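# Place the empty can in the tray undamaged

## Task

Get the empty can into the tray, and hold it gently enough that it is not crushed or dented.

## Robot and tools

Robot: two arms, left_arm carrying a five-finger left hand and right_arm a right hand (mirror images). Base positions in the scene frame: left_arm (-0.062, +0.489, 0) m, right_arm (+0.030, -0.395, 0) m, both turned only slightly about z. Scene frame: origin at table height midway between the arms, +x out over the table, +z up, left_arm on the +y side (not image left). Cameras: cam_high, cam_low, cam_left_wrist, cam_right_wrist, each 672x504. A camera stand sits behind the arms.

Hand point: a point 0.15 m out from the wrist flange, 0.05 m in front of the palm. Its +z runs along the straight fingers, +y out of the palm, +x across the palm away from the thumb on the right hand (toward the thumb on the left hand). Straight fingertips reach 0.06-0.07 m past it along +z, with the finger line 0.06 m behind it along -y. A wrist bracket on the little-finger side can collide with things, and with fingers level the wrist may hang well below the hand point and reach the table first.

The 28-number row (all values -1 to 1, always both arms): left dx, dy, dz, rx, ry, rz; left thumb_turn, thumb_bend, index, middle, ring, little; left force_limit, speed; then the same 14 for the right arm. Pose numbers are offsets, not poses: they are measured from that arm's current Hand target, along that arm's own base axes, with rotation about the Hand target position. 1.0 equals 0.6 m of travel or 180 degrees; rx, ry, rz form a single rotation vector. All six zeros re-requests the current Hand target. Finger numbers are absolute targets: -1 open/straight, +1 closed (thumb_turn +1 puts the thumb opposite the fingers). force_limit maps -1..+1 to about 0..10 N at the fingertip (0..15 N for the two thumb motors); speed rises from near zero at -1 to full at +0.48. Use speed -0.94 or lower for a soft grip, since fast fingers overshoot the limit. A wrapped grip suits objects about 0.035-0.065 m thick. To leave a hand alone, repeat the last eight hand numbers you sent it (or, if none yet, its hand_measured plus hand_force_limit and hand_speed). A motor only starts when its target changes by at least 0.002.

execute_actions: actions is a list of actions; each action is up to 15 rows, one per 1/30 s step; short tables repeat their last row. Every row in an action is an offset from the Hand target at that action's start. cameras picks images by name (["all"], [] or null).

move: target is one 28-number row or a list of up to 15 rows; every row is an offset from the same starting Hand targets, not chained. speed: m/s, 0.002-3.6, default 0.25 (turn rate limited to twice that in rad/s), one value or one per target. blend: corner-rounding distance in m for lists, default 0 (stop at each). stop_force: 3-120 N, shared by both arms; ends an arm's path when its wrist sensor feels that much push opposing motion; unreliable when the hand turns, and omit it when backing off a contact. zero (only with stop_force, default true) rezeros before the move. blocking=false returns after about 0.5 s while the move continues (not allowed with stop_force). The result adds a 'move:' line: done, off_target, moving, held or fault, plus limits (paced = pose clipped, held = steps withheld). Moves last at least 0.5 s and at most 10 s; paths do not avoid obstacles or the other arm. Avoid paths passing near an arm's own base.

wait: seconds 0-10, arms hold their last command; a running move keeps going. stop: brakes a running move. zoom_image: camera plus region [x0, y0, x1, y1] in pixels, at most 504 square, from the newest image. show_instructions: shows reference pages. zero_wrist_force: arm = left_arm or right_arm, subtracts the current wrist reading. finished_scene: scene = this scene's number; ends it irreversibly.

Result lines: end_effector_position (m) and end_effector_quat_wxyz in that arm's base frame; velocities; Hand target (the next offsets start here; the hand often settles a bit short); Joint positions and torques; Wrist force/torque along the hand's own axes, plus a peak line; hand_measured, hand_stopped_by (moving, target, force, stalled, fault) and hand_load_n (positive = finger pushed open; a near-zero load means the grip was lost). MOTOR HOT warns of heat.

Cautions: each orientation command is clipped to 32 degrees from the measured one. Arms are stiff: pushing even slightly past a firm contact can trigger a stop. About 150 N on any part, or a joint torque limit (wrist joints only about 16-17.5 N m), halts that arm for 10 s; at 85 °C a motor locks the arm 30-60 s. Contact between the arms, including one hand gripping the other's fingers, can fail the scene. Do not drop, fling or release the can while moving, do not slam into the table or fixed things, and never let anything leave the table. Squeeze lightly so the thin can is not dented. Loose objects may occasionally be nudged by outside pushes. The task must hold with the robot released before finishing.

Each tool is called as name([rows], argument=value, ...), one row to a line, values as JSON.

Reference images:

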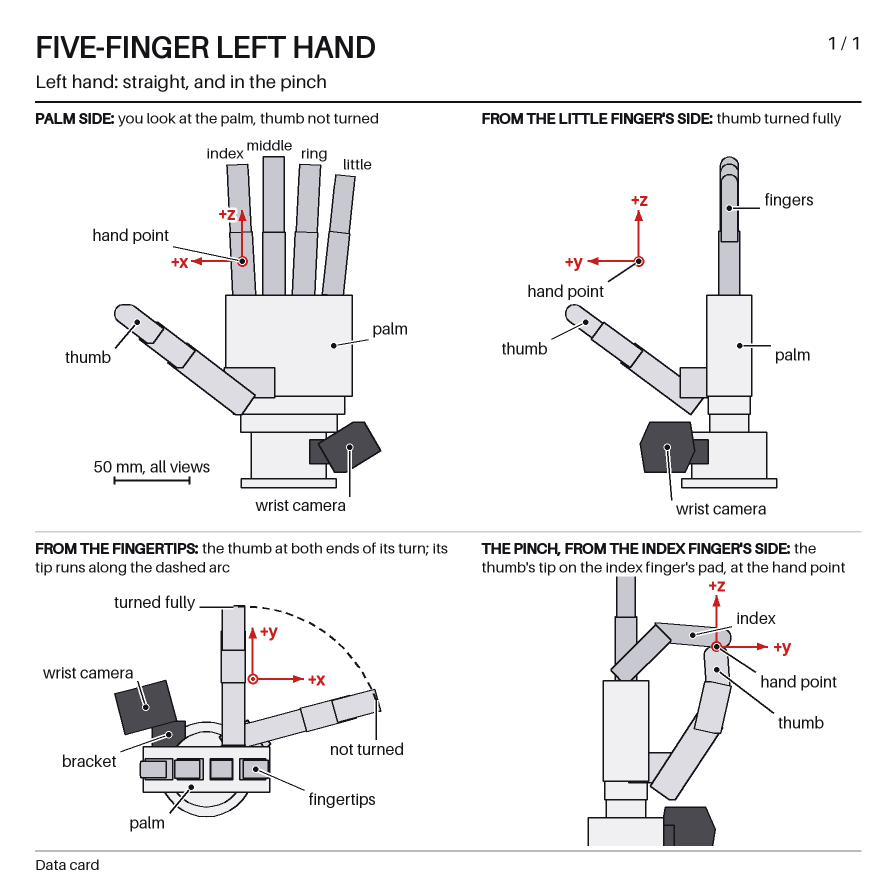

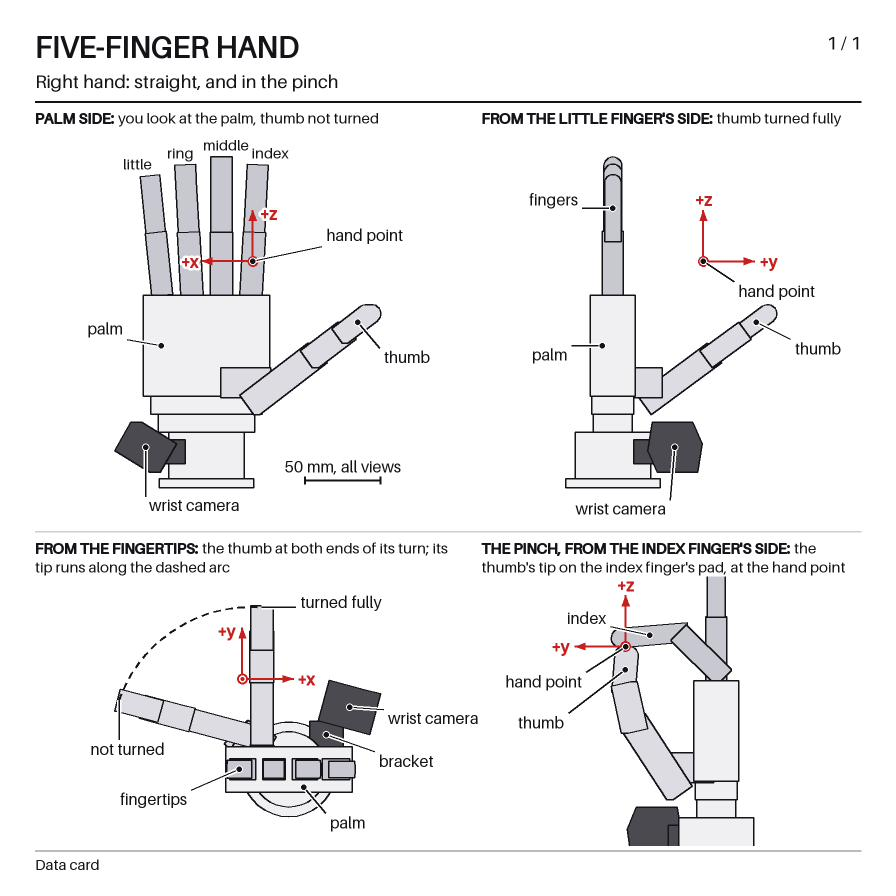

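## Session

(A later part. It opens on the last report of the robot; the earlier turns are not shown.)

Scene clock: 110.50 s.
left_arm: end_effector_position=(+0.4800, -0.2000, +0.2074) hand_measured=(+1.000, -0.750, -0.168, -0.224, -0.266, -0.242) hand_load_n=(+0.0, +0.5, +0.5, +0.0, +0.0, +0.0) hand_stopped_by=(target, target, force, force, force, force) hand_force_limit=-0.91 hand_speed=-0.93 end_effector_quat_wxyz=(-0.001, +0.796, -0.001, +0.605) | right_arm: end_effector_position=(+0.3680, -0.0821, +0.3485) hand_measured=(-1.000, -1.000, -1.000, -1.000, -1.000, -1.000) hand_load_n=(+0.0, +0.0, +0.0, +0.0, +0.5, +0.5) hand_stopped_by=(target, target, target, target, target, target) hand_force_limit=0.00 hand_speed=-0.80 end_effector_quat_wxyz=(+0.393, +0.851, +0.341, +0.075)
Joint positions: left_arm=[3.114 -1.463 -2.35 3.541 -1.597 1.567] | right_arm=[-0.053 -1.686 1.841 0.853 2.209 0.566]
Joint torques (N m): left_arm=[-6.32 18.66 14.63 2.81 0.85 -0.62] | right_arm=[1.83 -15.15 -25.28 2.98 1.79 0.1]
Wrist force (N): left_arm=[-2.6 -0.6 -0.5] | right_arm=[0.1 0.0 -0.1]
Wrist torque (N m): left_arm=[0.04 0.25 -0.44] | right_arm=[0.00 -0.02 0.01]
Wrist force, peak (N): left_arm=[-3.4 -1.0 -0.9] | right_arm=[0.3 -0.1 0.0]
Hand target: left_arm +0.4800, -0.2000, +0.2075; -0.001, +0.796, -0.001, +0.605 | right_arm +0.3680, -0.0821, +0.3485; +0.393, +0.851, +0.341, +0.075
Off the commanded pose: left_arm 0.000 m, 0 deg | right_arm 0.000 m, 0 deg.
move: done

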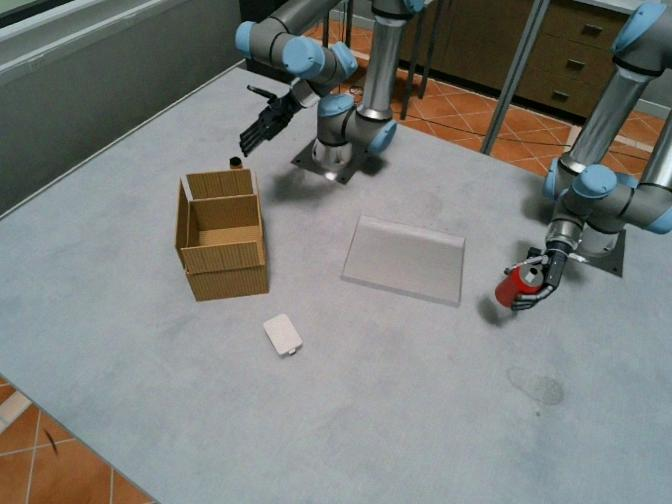

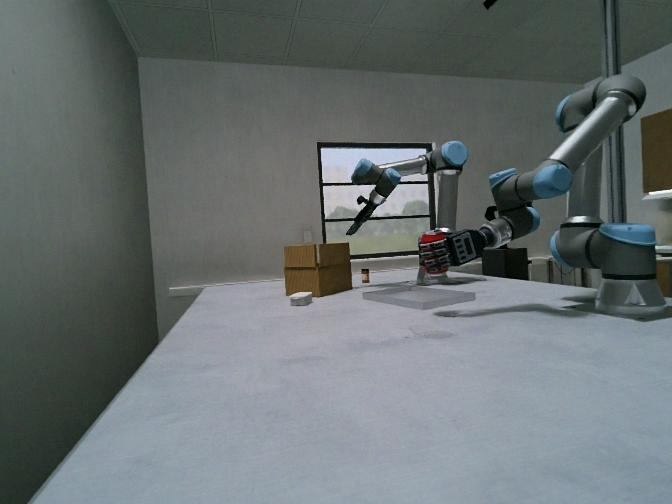

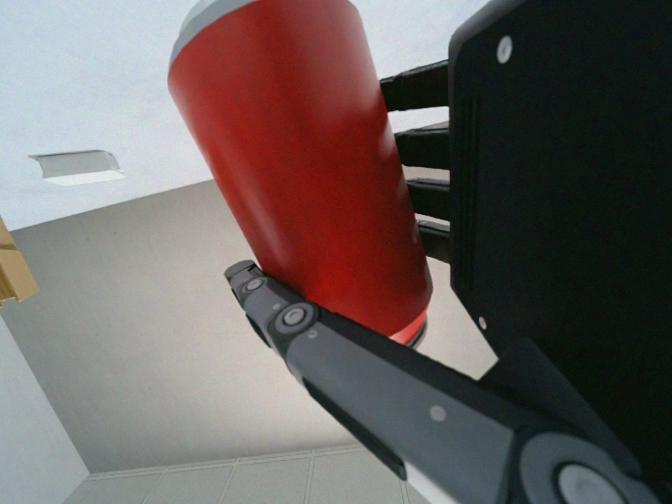

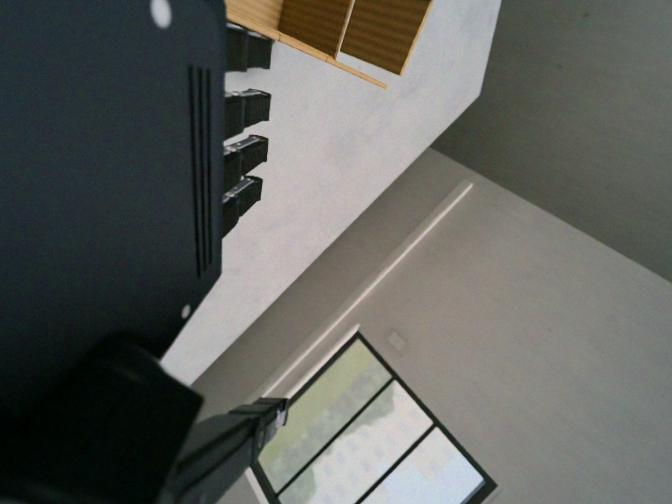

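move(target=[-0.2288,-0.5475,0,0.0465,-0.0381,-0.4360,1,-0.75,0.1,0.05,-0.05,-0.2,-0.91,-0.93, 0,0,0,0,0,0,-1,-1,-1,-1,-1,-1,0,-0.8], speed=0.2, cameras=["all"])

zoom_image(camera="cam_high", region=[330, 180, 530, 330])

zoom_image(camera="cam_low", region=[340, 180, 560, 340])

Scene clock: 115.33 s.
left_arm: end_effector_position=(+0.3427, -0.5285, +0.2074) hand_measured=(+1.000, -0.750, -0.168, -0.224, -0.266, -0.242) hand_load_n=(+0.0, +0.5, +0.5, +0.5, +0.0, +0.0) hand_stopped_by=(target, target, force, force, force, force) hand_force_limit=-0.91 hand_speed=-0.93 end_effector_quat_wxyz=(+0.328, +0.579, -0.545, +0.510) | right_arm: end_effector_position=(+0.3680, -0.0821, +0.3485) hand_measured=(-1.000, -1.000, -1.000, -1.000, -1.000, -1.000) hand_load_n=(+0.0, +0.0, +0.0, +0.0, +0.0, +0.0) hand_stopped_by=(target, target, target, target, target, target) hand_force_limit=0.00 hand_speed=-0.80 end_effector_quat_wxyz=(+0.393, +0.851, +0.341, +0.075)
Joint positions: left_arm=[2.779 -1.903 -1.833 3.288 -0.657 2.118] | right_arm=[-0.053 -1.686 1.841 0.853 2.209 0.566]
Joint torques (N m): left_arm=[5.58 31.7 21.12 0.33 0.8 -0.48] | right_arm=[3.21 -16.77 -26.11 2.91 2.34 0.2]
Wrist force (N): left_arm=[-3.1 -0.2 -0.5] | right_arm=[0.3 -0.1 0.0]
Wrist torque (N m): left_arm=[0.06 0.32 -0.47] | right_arm=[-0.01 -0.05 0.02]
Wrist force, peak (N): left_arm=[-3.4 -0.5 -0.6] | right_arm=[0.3 -0.1 -0.1]
Hand target: left_arm +0.3427, -0.5285, +0.2075; +0.328, +0.579, -0.545, +0.510 | right_arm +0.3680, -0.0821, +0.3485; +0.393, +0.851, +0.341, +0.075
Off the commanded pose: left_arm 0.000 m, 0 deg | right_arm 0.000 m, 0 deg.
move: done

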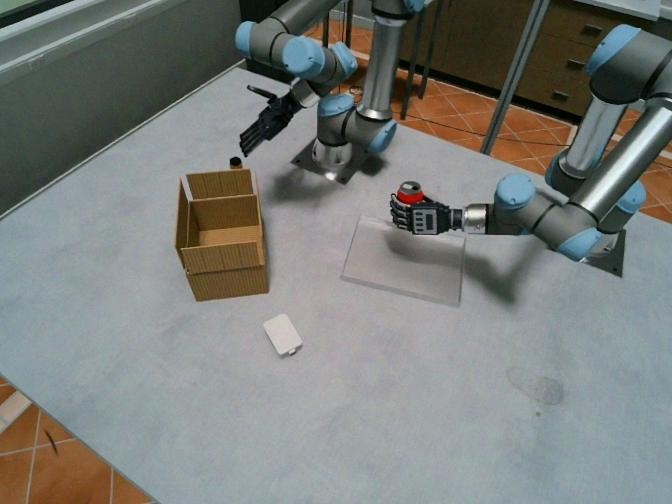

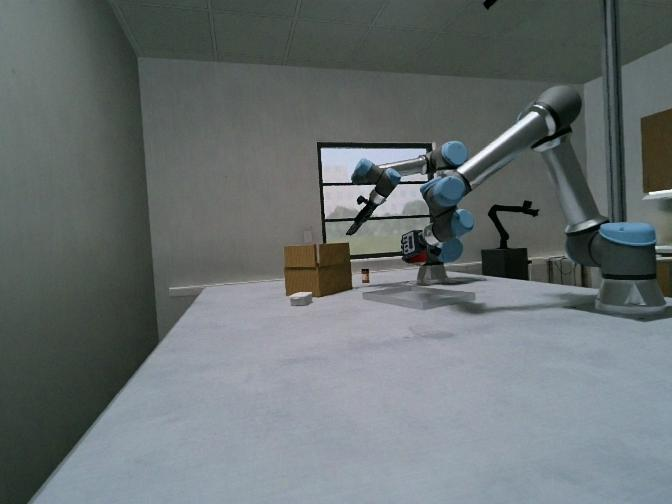

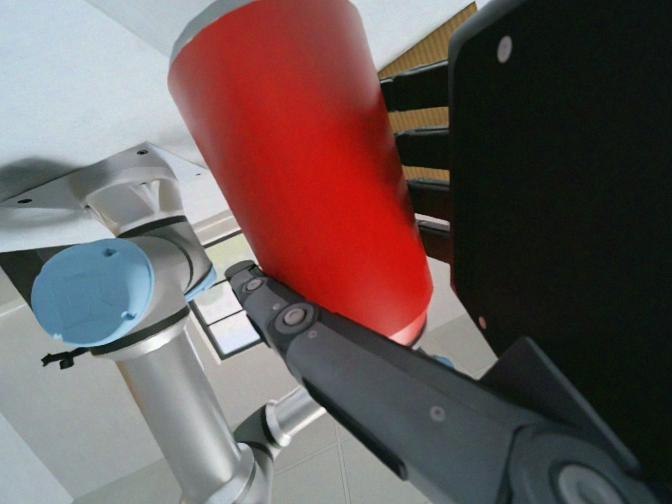

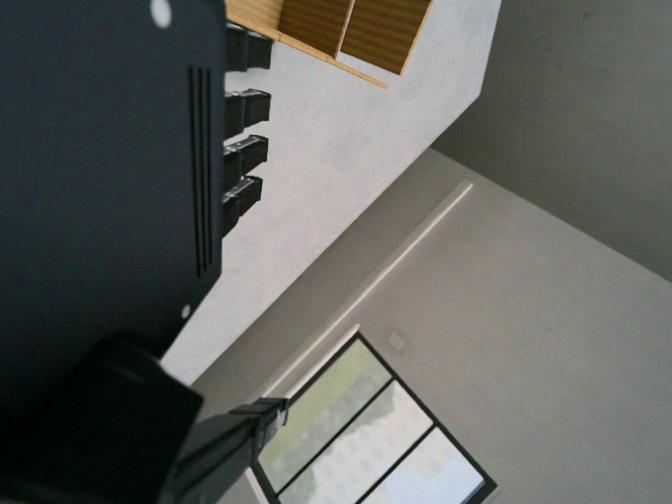

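Scaled by 2.520.

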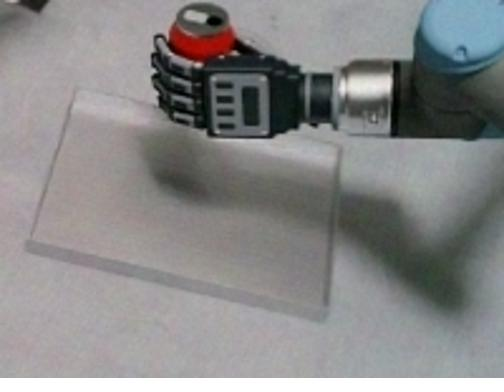

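Scaled by 2.291.

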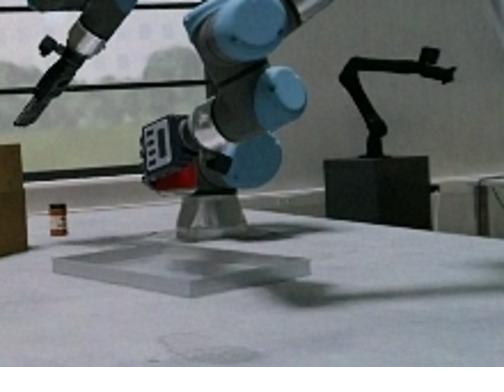

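move(target=[0,0,-0.11,0,0,0,1,-0.75,0.1,0.05,-0.05,-0.2,-0.91,-0.93, 0,0,0,0,0,0,-1,-1,-1,-1,-1,-1,0,-0.8], speed=0.15, cameras=["all"])

zoom_image(camera="cam_high", region=[330, 180, 530, 330])

zoom_image(camera="cam_low", region=[340, 200, 520, 330])

Scene clock: 122.43 s.
left_arm: end_effector_position=(+0.3427, -0.5285, +0.1415) hand_measured=(+1.000, -0.750, -0.168, -0.224, -0.266, -0.242) hand_load_n=(+0.0, +0.5, +0.5, +0.0, +0.0, +0.0) hand_stopped_by=(target, target, force, force, force, force) hand_force_limit=-0.91 hand_speed=-0.93 end_effector_quat_wxyz=(+0.328, +0.579, -0.545, +0.510) | right_arm: end_effector_position=(+0.3680, -0.0821, +0.3485) hand_measured=(-1.000, -1.000, -1.000, -1.000, -1.000, -1.000) hand_load_n=(+0.0, +0.0, +0.0, +0.0, +0.0, +0.0) hand_stopped_by=(target, target, target, target, target, target) hand_force_limit=0.00 hand_speed=-0.80 end_effector_quat_wxyz=(+0.393, +0.851, +0.341, +0.075)
Joint positions: left_arm=[2.779 -2.004 -1.895 3.451 -0.657 2.117] | right_arm=[-0.053 -1.686 1.841 0.853 2.209 0.566]
Joint torques (N m): left_arm=[-7.69 31.19 21.31 1.38 -0.43 0.89] | right_arm=[1.68 -16.21 -26.13 3.39 2.48 0.21]
Wrist force (N): left_arm=[-2.8 0.1 -0.6] | right_arm=[0.1 -0.1 0.0]
Wrist torque (N m): left_arm=[0.11 0.27 -0.47] | right_arm=[-0.01 -0.02 0.00]
Wrist force, peak (N): left_arm=[-4.1 0.6 0.0] | right_arm=[0.4 -0.1 0.0]
Hand target: left_arm +0.3427, -0.5285, +0.1415; +0.328, +0.579, -0.545, +0.510 | right_arm +0.3680, -0.0821, +0.3485; +0.393, +0.851, +0.341, +0.075
Off the commanded pose: left_arm 0.000 m, 0 deg | right_arm 0.000 m, 0 deg.
move: done

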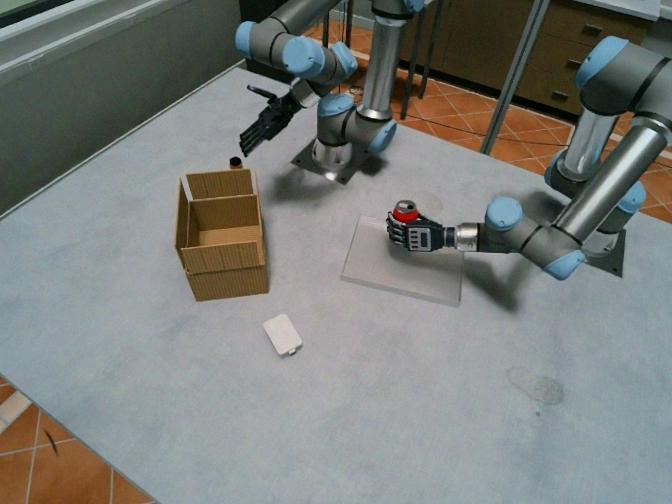

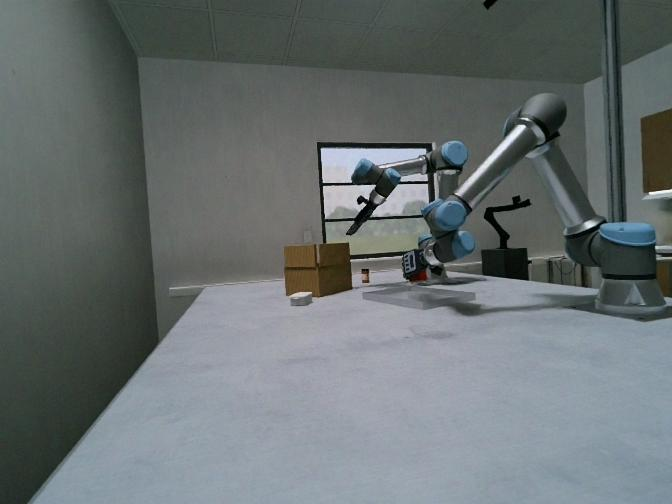

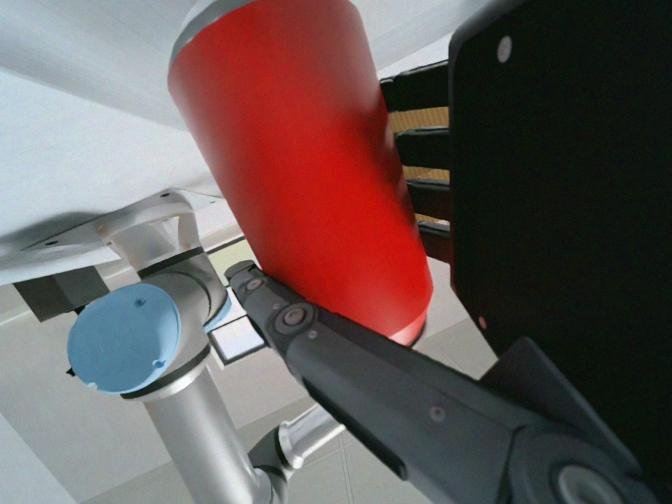

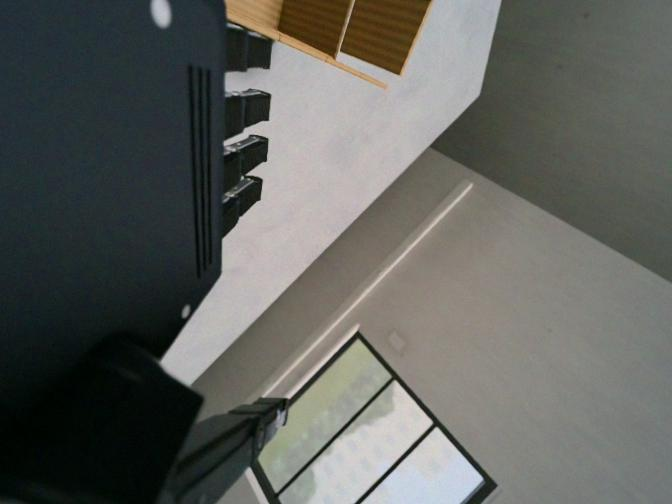

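Scaled by 2.520.

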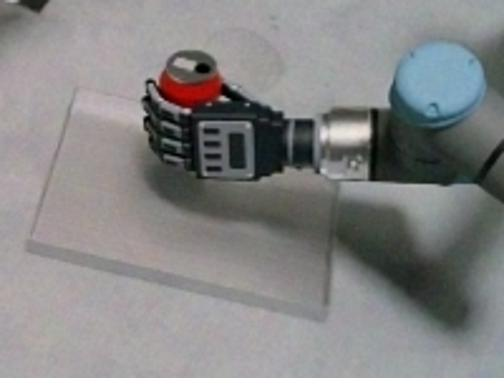

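Scaled by 2.800.

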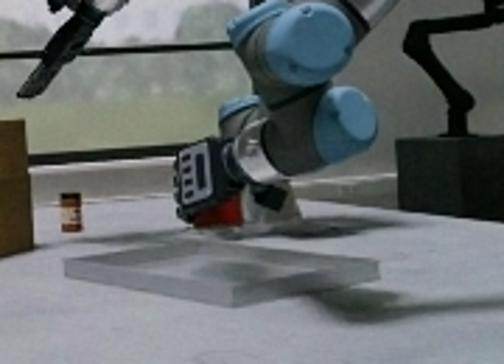

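move(target=[0,0,-0.07,0,0,0,1,-0.75,0.1,0.05,-0.05,-0.2,-0.91,-0.93, 0,0,0,0,0,0,-1,-1,-1,-1,-1,-1,0,-0.8], speed=0.08, cameras=["all"])

zoom_image(camera="cam_high", region=[350, 190, 490, 310])

zoom_image(camera="cam_low", region=[360, 230, 500, 320])

Scene clock: 124.53 s.
left_arm: end_effector_position=(+0.3427, -0.5285, +0.0994) hand_measured=(+1.000, -0.750, -0.168, -0.224, -0.266, -0.242) hand_load_n=(+0.0, +0.5, +0.5, +0.0, +0.0, +0.5) hand_stopped_by=(target, target, force, force, force, force) hand_force_limit=-0.91 hand_speed=-0.93 end_effector_quat_wxyz=(+0.328, +0.579, -0.545, +0.510) | right_arm: end_effector_position=(+0.3680, -0.0821, +0.3485) hand_measured=(-1.000, -1.000, -1.000, -1.000, -1.000, -1.000) hand_load_n=(+0.0, +0.0, +0.0, +0.0, +0.0, +0.0) hand_stopped_by=(target, target, target, target, target, target) hand_force_limit=0.00 hand_speed=-0.80 end_effector_quat_wxyz=(+0.393, +0.851, +0.341, +0.075)
Joint positions: left_arm=[2.779 -2.08 -1.92 3.553 -0.657 2.118] | right_arm=[-0.053 -1.686 1.841 0.853 2.209 0.566]
Joint torques (N m): left_arm=[3.16 38.91 20.54 -0.72 1.38 -0.9] | right_arm=[1.67 -15.36 -26.41 3.21 2.3 0.46]
Wrist force (N): left_arm=[-2.8 0.2 -0.5] | right_arm=[0.0 -0.2 -0.1]
Wrist torque (N m): left_arm=[0.10 0.26 -0.47] | right_arm=[-0.02 0.00 0.00]
Wrist force, peak (N): left_arm=[-3.6 0.1 0.0] | right_arm=[0.3 0.0 -0.1]
Hand target: left_arm +0.3427, -0.5285, +0.0995; +0.328, +0.579, -0.545, +0.510 | right_arm +0.3680, -0.0821, +0.3485; +0.393, +0.851, +0.341, +0.075
Off the commanded pose: left_arm 0.000 m, 0 deg | right_arm 0.000 m, 0 deg.
move: done

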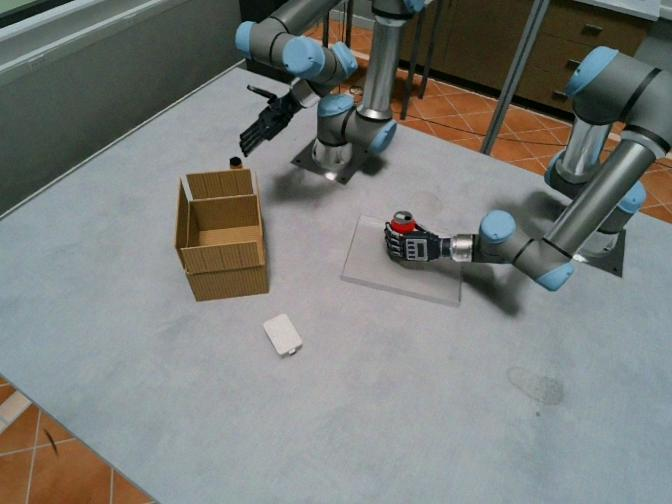

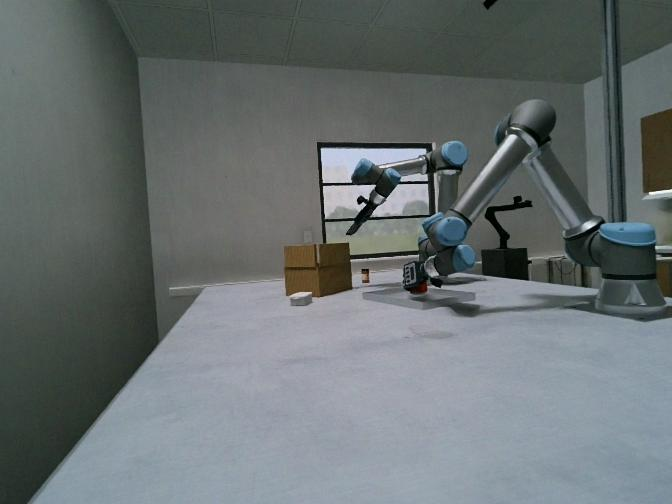

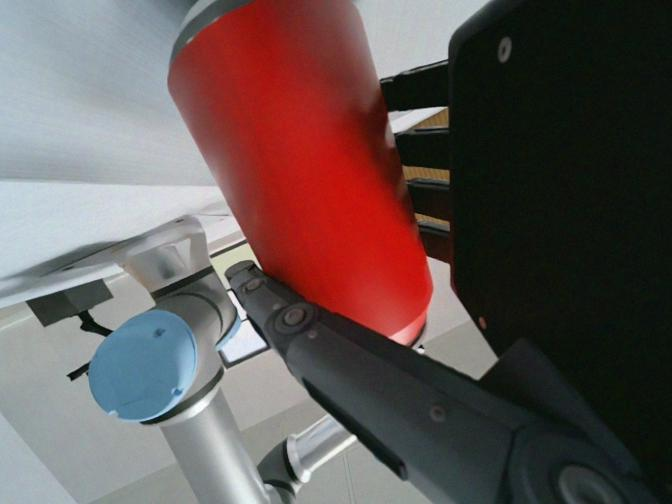

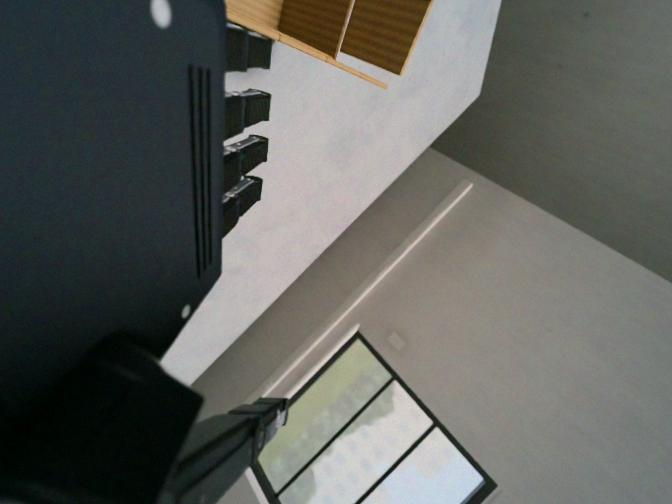

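Scaled by 3.600.

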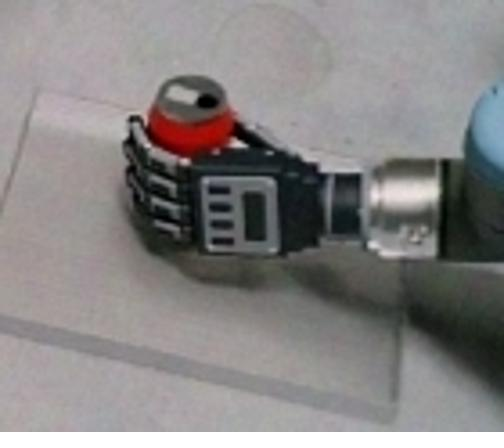

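Scaled by 3.600.

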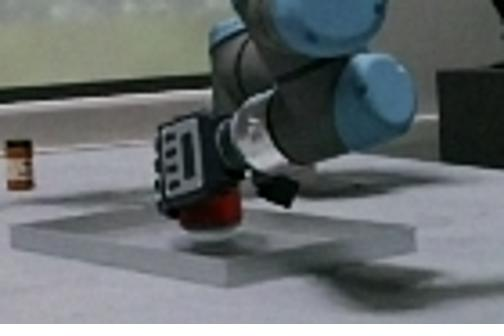

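move(target=[0,0,-0.03,0,0,0,1,-0.75,0.1,0.05,-0.05,-0.2,-0.91,-0.93, 0,0,0,0,0,0,-1,-1,-1,-1,-1,-1,0,-0.8], speed=0.008, stop_force=3, cameras=["cam_high","cam_low","cam_left_wrist"])

zoom_image(camera="cam_low", region=[360, 230, 500, 320])

Scene clock: 128.17 s.
left_arm: end_effector_position=(+0.3427, -0.5285, +0.0814) hand_measured=(+1.000, -0.750, -0.168, -0.224, -0.266, -0.242) hand_load_n=(-0.5, +0.0, +0.0, +0.0, +0.0, +0.0) hand_stopped_by=(target, target, force, force, force, force) hand_force_limit=-0.91 hand_speed=-0.93 end_effector_quat_wxyz=(+0.328, +0.579, -0.545, +0.510) | right_arm: end_effector_position=(+0.3680, -0.0821, +0.3485) hand_measured=(-1.000, -1.000, -1.000, -1.000, -1.000, -1.000) hand_load_n=(-0.5, +0.0, +0.0, +0.0, +0.0, +0.0) hand_stopped_by=(target, target, target, target, target, target) hand_force_limit=0.00 hand_speed=-0.80 end_effector_quat_wxyz=(+0.393, +0.851, +0.341, +0.075)
Joint positions: left_arm=[2.779 -2.115 -1.928 3.595 -0.657 2.118] | right_arm=[-0.053 -1.686 1.841 0.853 2.209 0.566]
Joint torques (N m): left_arm=[5.27 41.54 8.95 -1.7 0.82 0.15] | right_arm=[4.07 -14.8 -26.72 3.24 2.31 0.19]
Wrist force (N): left_arm=[-2.6 0.2 -0.7] | right_arm=[0.3 0.0 0.0]
Wrist torque (N m): left_arm=[0.12 0.25 -0.47] | right_arm=[0.00 -0.04 0.02]
Wrist force, peak (N): left_arm=[-3.4 0.1 -0.5] | right_arm=[0.2 0.1 -0.3]
Hand target: left_arm +0.3427, -0.5285, +0.0815; +0.328, +0.579, -0.545, +0.510 | right_arm +0.3680, -0.0821, +0.3485; +0.393, +0.851, +0.341, +0.075
Off the commanded pose: left_arm 0.000 m, 0 deg | right_arm 0.000 m, 0 deg.
move: done
Images, in order (width x height): cam_high 672x504, cam_low 672x504, cam_left_wrist 672x504.

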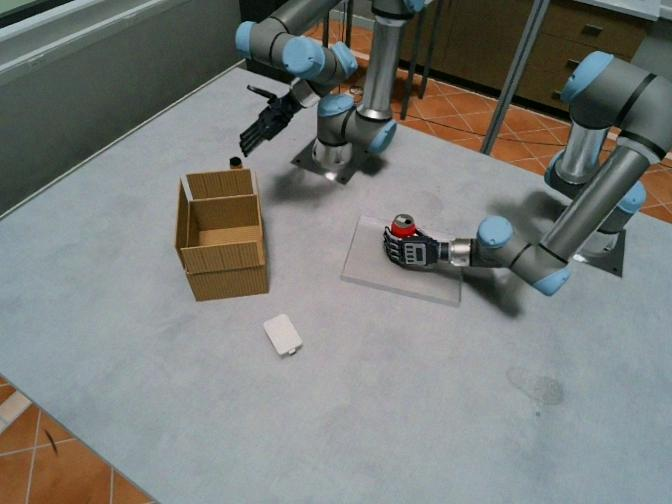

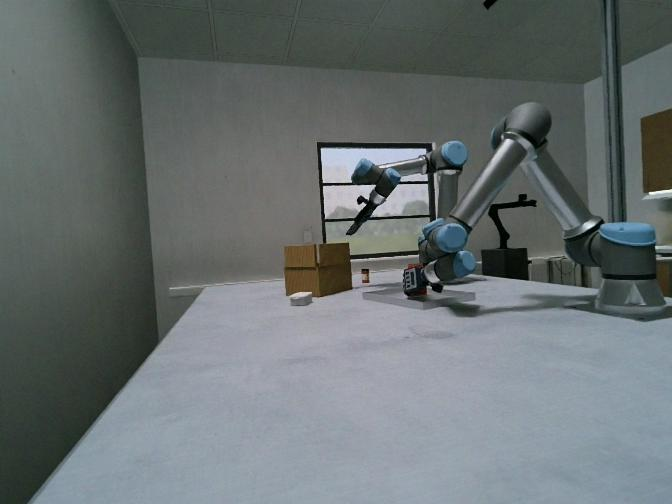

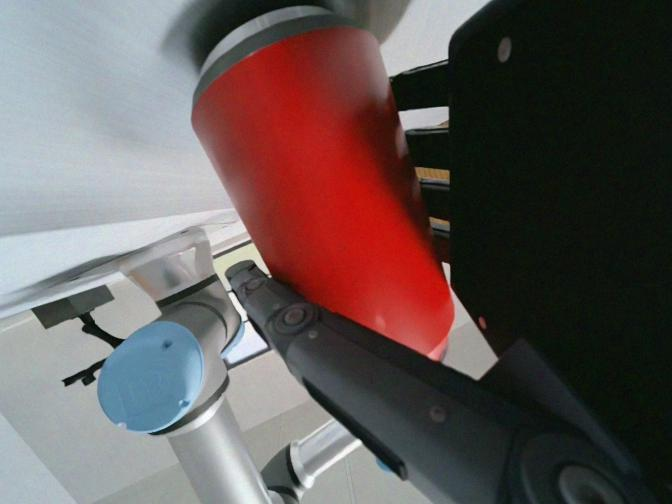

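Scaled by 3.600.

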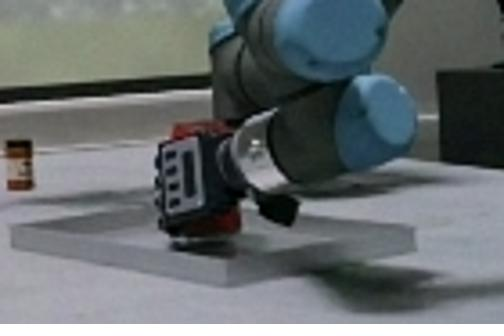

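execute_actions([
  [[0,0,0,0,0,0,1,-0.88,-0.4,-0.4,-0.45,-0.45,-0.9,-0.85, 0,0,0,0,0,0,-1,-1,-1,-1,-1,-1,0,-0.8]],
], cameras=["cam_left_wrist","cam_high"])

zoom_image(camera="cam_high", region=[350, 190, 490, 310])

Scene clock: 129.70 s.
left_arm: end_effector_position=(+0.3427, -0.5285, +0.0815) hand_measured=(+1.000, -0.880, -0.400, -0.400, -0.450, -0.450) hand_load_n=(+0.0, +0.0, +0.0, +0.0, +0.0, +0.0) hand_stopped_by=(target, target, target, target, target, target) hand_force_limit=-0.90 hand_speed=-0.85 end_effector_quat_wxyz=(+0.328, +0.579, -0.545, +0.510) | right_arm: end_effector_position=(+0.3680, -0.0821, +0.3485) hand_measured=(-1.000, -1.000, -1.000, -1.000, -1.000, -1.000) hand_load_n=(+0.0, +0.0, +0.0, +0.0, +0.0, +0.0) hand_stopped_by=(target, target, target, target, target, target) hand_force_limit=0.00 hand_speed=-0.80 end_effector_quat_wxyz=(+0.393, +0.851, +0.341, +0.075)
Joint positions: left_arm=[2.779 -2.114 -1.928 3.595 -0.657 2.118] | right_arm=[-0.053 -1.686 1.841 0.853 2.209 0.566]
Joint torques (N m): left_arm=[6.52 44.02 18.97 -1.47 0.69 -1.5] | right_arm=[1.3 -15.7 -27.17 3.25 2.48 0.87]
Wrist force (N): left_arm=[-3.0 -0.1 -0.6] | right_arm=[0.1 0.0 0.0]
Wrist torque (N m): left_arm=[0.07 0.31 -0.48] | right_arm=[0.01 -0.02 0.01]
Wrist force, peak (N): left_arm=[-3.3 0.3 -0.1] | right_arm=[0.2 0.1 -0.1]
Hand target: left_arm +0.3427, -0.5285, +0.0815; +0.328, +0.579, -0.545, +0.510 | right_arm +0.3680, -0.0821, +0.3485; +0.393, +0.851, +0.341, +0.075
Off the commanded pose: left_arm 0.000 m, 0 deg | right_arm 0.000 m, 0 deg.
Images, in order (width x height): cam_high 672x504, cam_left_wrist 672x504.

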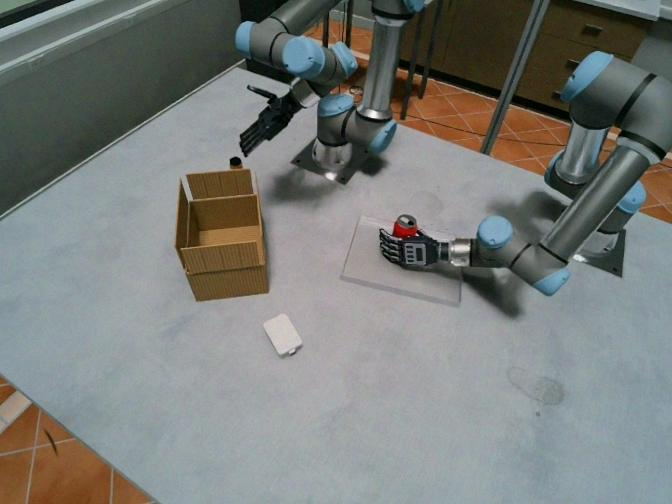

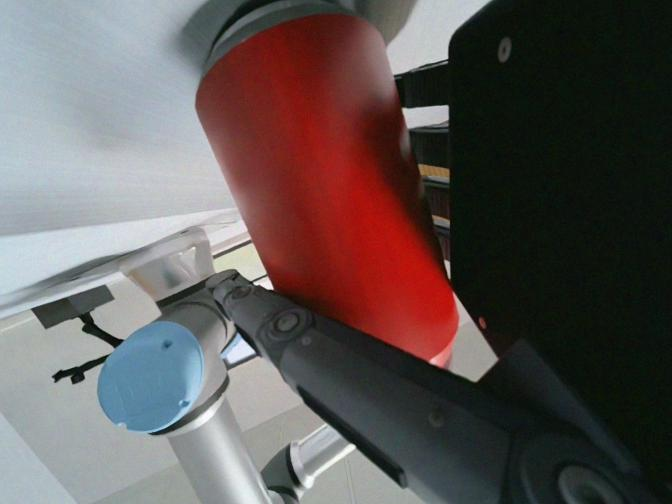

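Scaled by 3.600.

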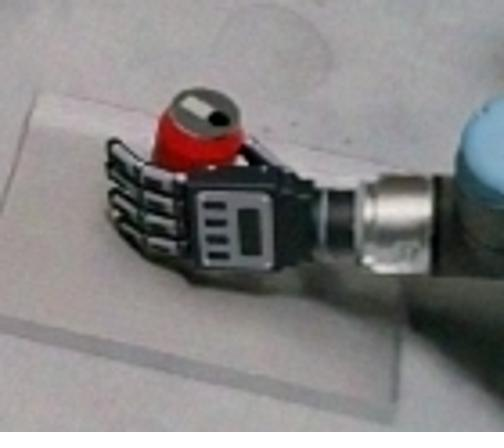

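execute_actions([
  [[0,0,0,0,0,0,1,-1,-0.5,-0.5,-0.55,-0.55,-0.6,-0.8, 0,0,0,0,0,0,-1,-1,-1,-1,-1,-1,0,-0.8]],
  [[0,0,0,0,0,0,-0.8,-1,-0.5,-0.5,-0.55,-0.55,-0.5,-0.6, 0,0,0,0,0,0,-1,-1,-1,-1,-1,-1,0,-0.8]],
], cameras=["cam_left_wrist","cam_high","cam_low"])

zoom_image(camera="cam_high", region=[350, 190, 490, 310])

zoom_image(camera="cam_low", region=[360, 230, 500, 320])

Scene clock: 133.27 s.
left_arm: end_effector_position=(+0.3427, -0.5285, +0.0815) hand_measured=(-0.800, -1.000, -0.500, -0.500, -0.550, -0.550) hand_load_n=(+0.0, +0.0, +0.0, +0.0, +0.0, +0.0) hand_stopped_by=(target, target, target, target, target, target) hand_force_limit=-0.50 hand_speed=-0.60 end_effector_quat_wxyz=(+0.328, +0.579, -0.545, +0.510) | right_arm: end_effector_position=(+0.3680, -0.0821, +0.3485) hand_measured=(-1.000, -1.000, -1.000, -1.000, -1.000, -1.000) hand_load_n=(+0.0, +0.0, +0.0, +0.0, +0.0, +0.0) hand_stopped_by=(target, target, target, target, target, target) hand_force_limit=0.00 hand_speed=-0.80 end_effector_quat_wxyz=(+0.393, +0.851, +0.341, +0.075)
Joint positions: left_arm=[2.779 -2.114 -1.928 3.595 -0.657 2.118] | right_arm=[-0.053 -1.686 1.841 0.853 2.209 0.566]
Joint torques (N m): left_arm=[9 44.19 19.4 -0.15 0.36 -1.53] | right_arm=[1.93 -15.32 -27.24 3.16 2.39 0.57]
Wrist force (N): left_arm=[-2.8 0.1 -0.6] | right_arm=[0.1 -0.2 0.1]
Wrist torque (N m): left_arm=[0.10 0.27 -0.48] | right_arm=[-0.03 -0.01 0.00]
Wrist force, peak (N): left_arm=[-3.4 -0.2 -0.3] | right_arm=[0.4 0.0 0.0]
Hand target: left_arm +0.3427, -0.5285, +0.0815; +0.328, +0.579, -0.545, +0.510 | right_arm +0.3680, -0.0821, +0.3485; +0.393, +0.851, +0.341, +0.075
Off the commanded pose: left_arm 0.000 m, 0 deg | right_arm 0.000 m, 0 deg.
Images, in order (width x height): cam_high 672x504, cam_low 672x504, cam_left_wrist 672x504.

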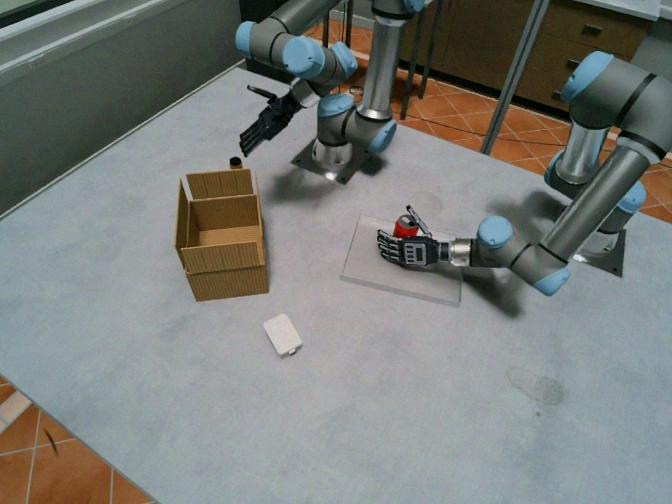

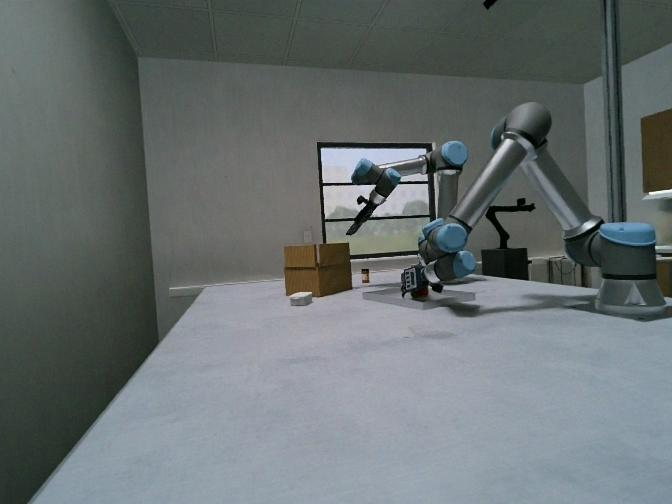

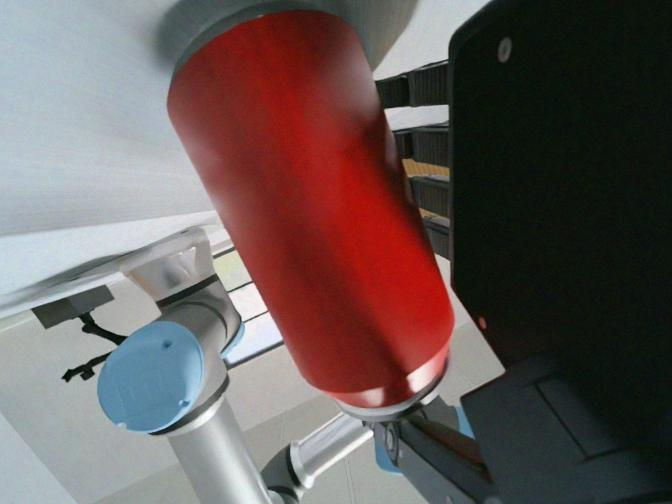

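Scaled by 3.600.

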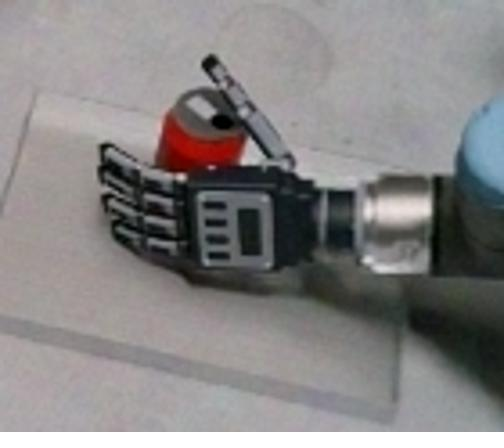

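Scaled by 3.600.

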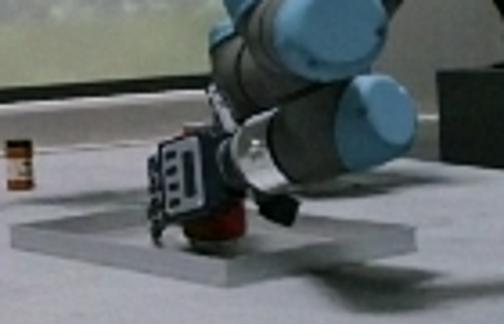

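move(target=[0.0147,0.003,0.015,0,0,0,-0.8,-1,-0.5,-0.5,-0.55,-0.55,-0.5,-0.6, 0,0,0,0,0,0,-1,-1,-1,-1,-1,-1,0,-0.8], speed=0.04)

execute_actions([
  [[0,0,0,0,0,0,-1,-1,-1,-1,-1,-1,-0.5,-0.7, 0,0,0,0,0,0,-1,-1,-1,-1,-1,-1,0,-0.8]],
], cameras=["cam_left_wrist","cam_high","cam_low"])

zoom_image(camera="cam_high", region=[350, 190, 490, 310])

Scene clock: 135.47 s.
left_arm: end_effector_position=(+0.3517, -0.5267, +0.0906) hand_measured=(-0.800, -1.000, -0.500, -0.500, -0.550, -0.550) hand_load_n=(+0.0, +0.0, +0.0, +0.0, +0.0, +0.0) hand_stopped_by=(target, target, target, target, target, target) hand_force_limit=-0.50 hand_speed=-0.60 end_effector_quat_wxyz=(+0.328, +0.579, -0.545, +0.510) end_effector_velocity=(-0.001, +0.000, -0.001) end_effector_angular_velocity=(+0.000, -0.004, +0.001) | right_arm: end_effector_position=(+0.3680, -0.0821, +0.3485) hand_measured=(-1.000, -1.000, -1.000, -1.000, -1.000, -1.000) hand_load_n=(+0.0, -0.5, +0.0, +0.0, +0.0, +0.0) hand_stopped_by=(target, target, target, target, target, target) hand_force_limit=0.00 hand_speed=-0.80 end_effector_quat_wxyz=(+0.393, +0.851, +0.341, +0.075)
Joint positions: left_arm=[2.791 -2.108 -1.904 3.559 -0.647 2.126] | right_arm=[-0.053 -1.686 1.841 0.853 2.209 0.566]
Joint velocities: left_arm=[0 0 -0.004 0.007 -0.001 0.002] | right_arm=[within noise]
Joint torques (N m): left_arm=[-6.22 32.41 4.03 1.27 -0.27 0.2] | right_arm=[3 -15.94 -27.86 3.2 2.71 0.54]
Wrist force (N): left_arm=[-2.9 -0.1 -0.4] | right_arm=[0.1 -0.1 0.0]
Wrist torque (N m): left_arm=[0.06 0.29 -0.48] | right_arm=[-0.01 -0.01 0.00]
Wrist force, peak (N): left_arm=[-3.1 0.1 -0.6] | right_arm=[0.4 0.1 -0.1]
Hand target: left_arm +0.3515, -0.5267, +0.0905; +0.328, +0.579, -0.545, +0.510 | right_arm +0.3680, -0.0821, +0.3485; +0.393, +0.851, +0.341, +0.075
Off the commanded pose: left_arm 0.000 m, 0 deg | right_arm 0.000 m, 0 deg.
move: done

Scene clock: 136.33 s.
left_arm: end_effector_position=(+0.3515, -0.5267, +0.0905) hand_measured=(-1.000, -1.000, -1.000, -1.000, -1.000, -1.000) hand_load_n=(+0.0, +0.0, +0.0, +0.0, +0.0, +0.0) hand_stopped_by=(target, target, target, target, target, target) hand_force_limit=-0.50 hand_speed=-0.70 end_effector_quat_wxyz=(+0.328, +0.579, -0.545, +0.510) | right_arm: end_effector_position=(+0.3680, -0.0821, +0.3485) hand_measured=(-1.000, -1.000, -1.000, -1.000, -1.000, -1.000) hand_load_n=(+0.0, +0.0, +0.0, +0.0, +0.0, +0.0) hand_stopped_by=(target, target, target, target, target, target) hand_force_limit=0.00 hand_speed=-0.80 end_effector_quat_wxyz=(+0.393, +0.851, +0.341, +0.075)
Joint positions: left_arm=[2.79 -2.108 -1.904 3.559 -0.647 2.126] | right_arm=[-0.053 -1.686 1.841 0.853 2.209 0.566]
Joint torques (N m): left_arm=[-7.62 22.32 5.66 1.38 -0.43 -1.41] | right_arm=[3.83 -14.53 -27.51 3.18 2.65 0.28]
Wrist force (N): left_arm=[-2.8 0.1 -0.2] | right_arm=[0.3 0.0 -0.1]
Wrist torque (N m): left_arm=[0.08 0.27 -0.49] | right_arm=[0.00 -0.03 0.02]
Wrist force, peak (N): left_arm=[-3.1 -0.1 -0.4] | right_arm=[0.2 0.1 -0.3]
Hand target: left_arm +0.3515, -0.5267, +0.0905; +0.328, +0.579, -0.545, +0.510 | right_arm +0.3680, -0.0821, +0.3485; +0.393, +0.851, +0.341, +0.075
Off the commanded pose: left_arm 0.000 m, 0 deg | right_arm 0.000 m, 0 deg.
Images, in order (width x height): cam_high 672x504, cam_low 672x504, cam_left_wrist 672x504.

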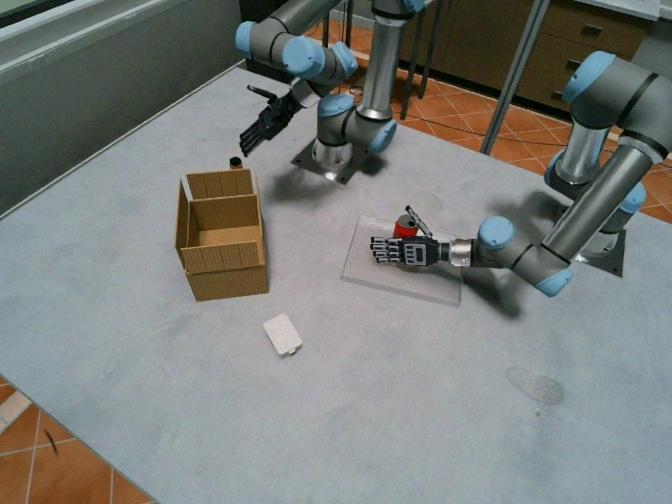

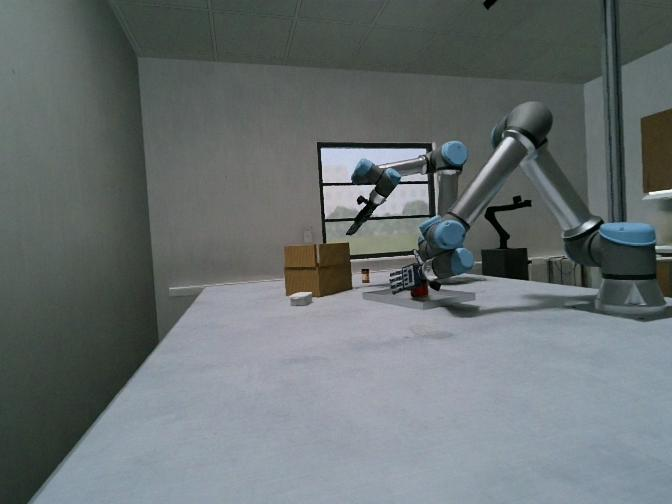

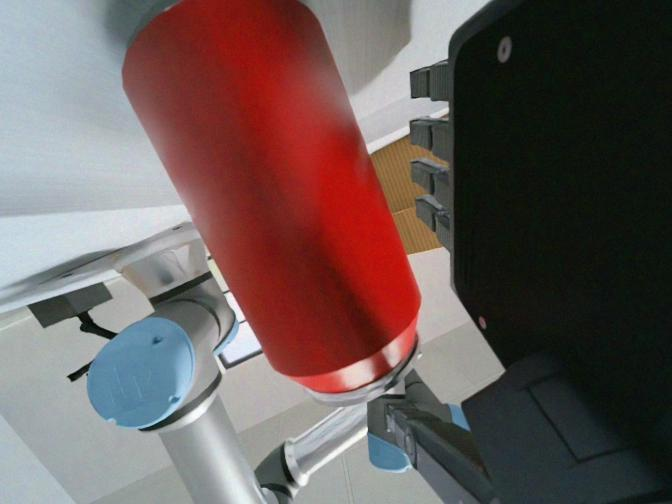

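Scaled by 3.600.

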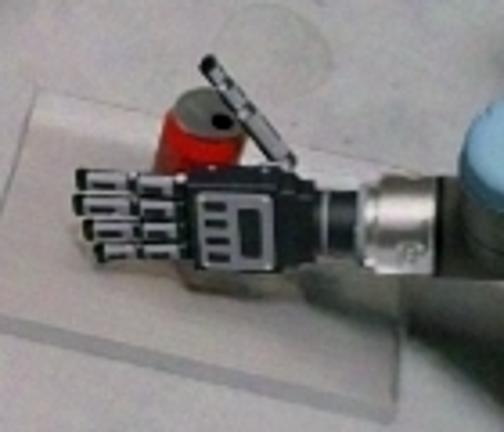

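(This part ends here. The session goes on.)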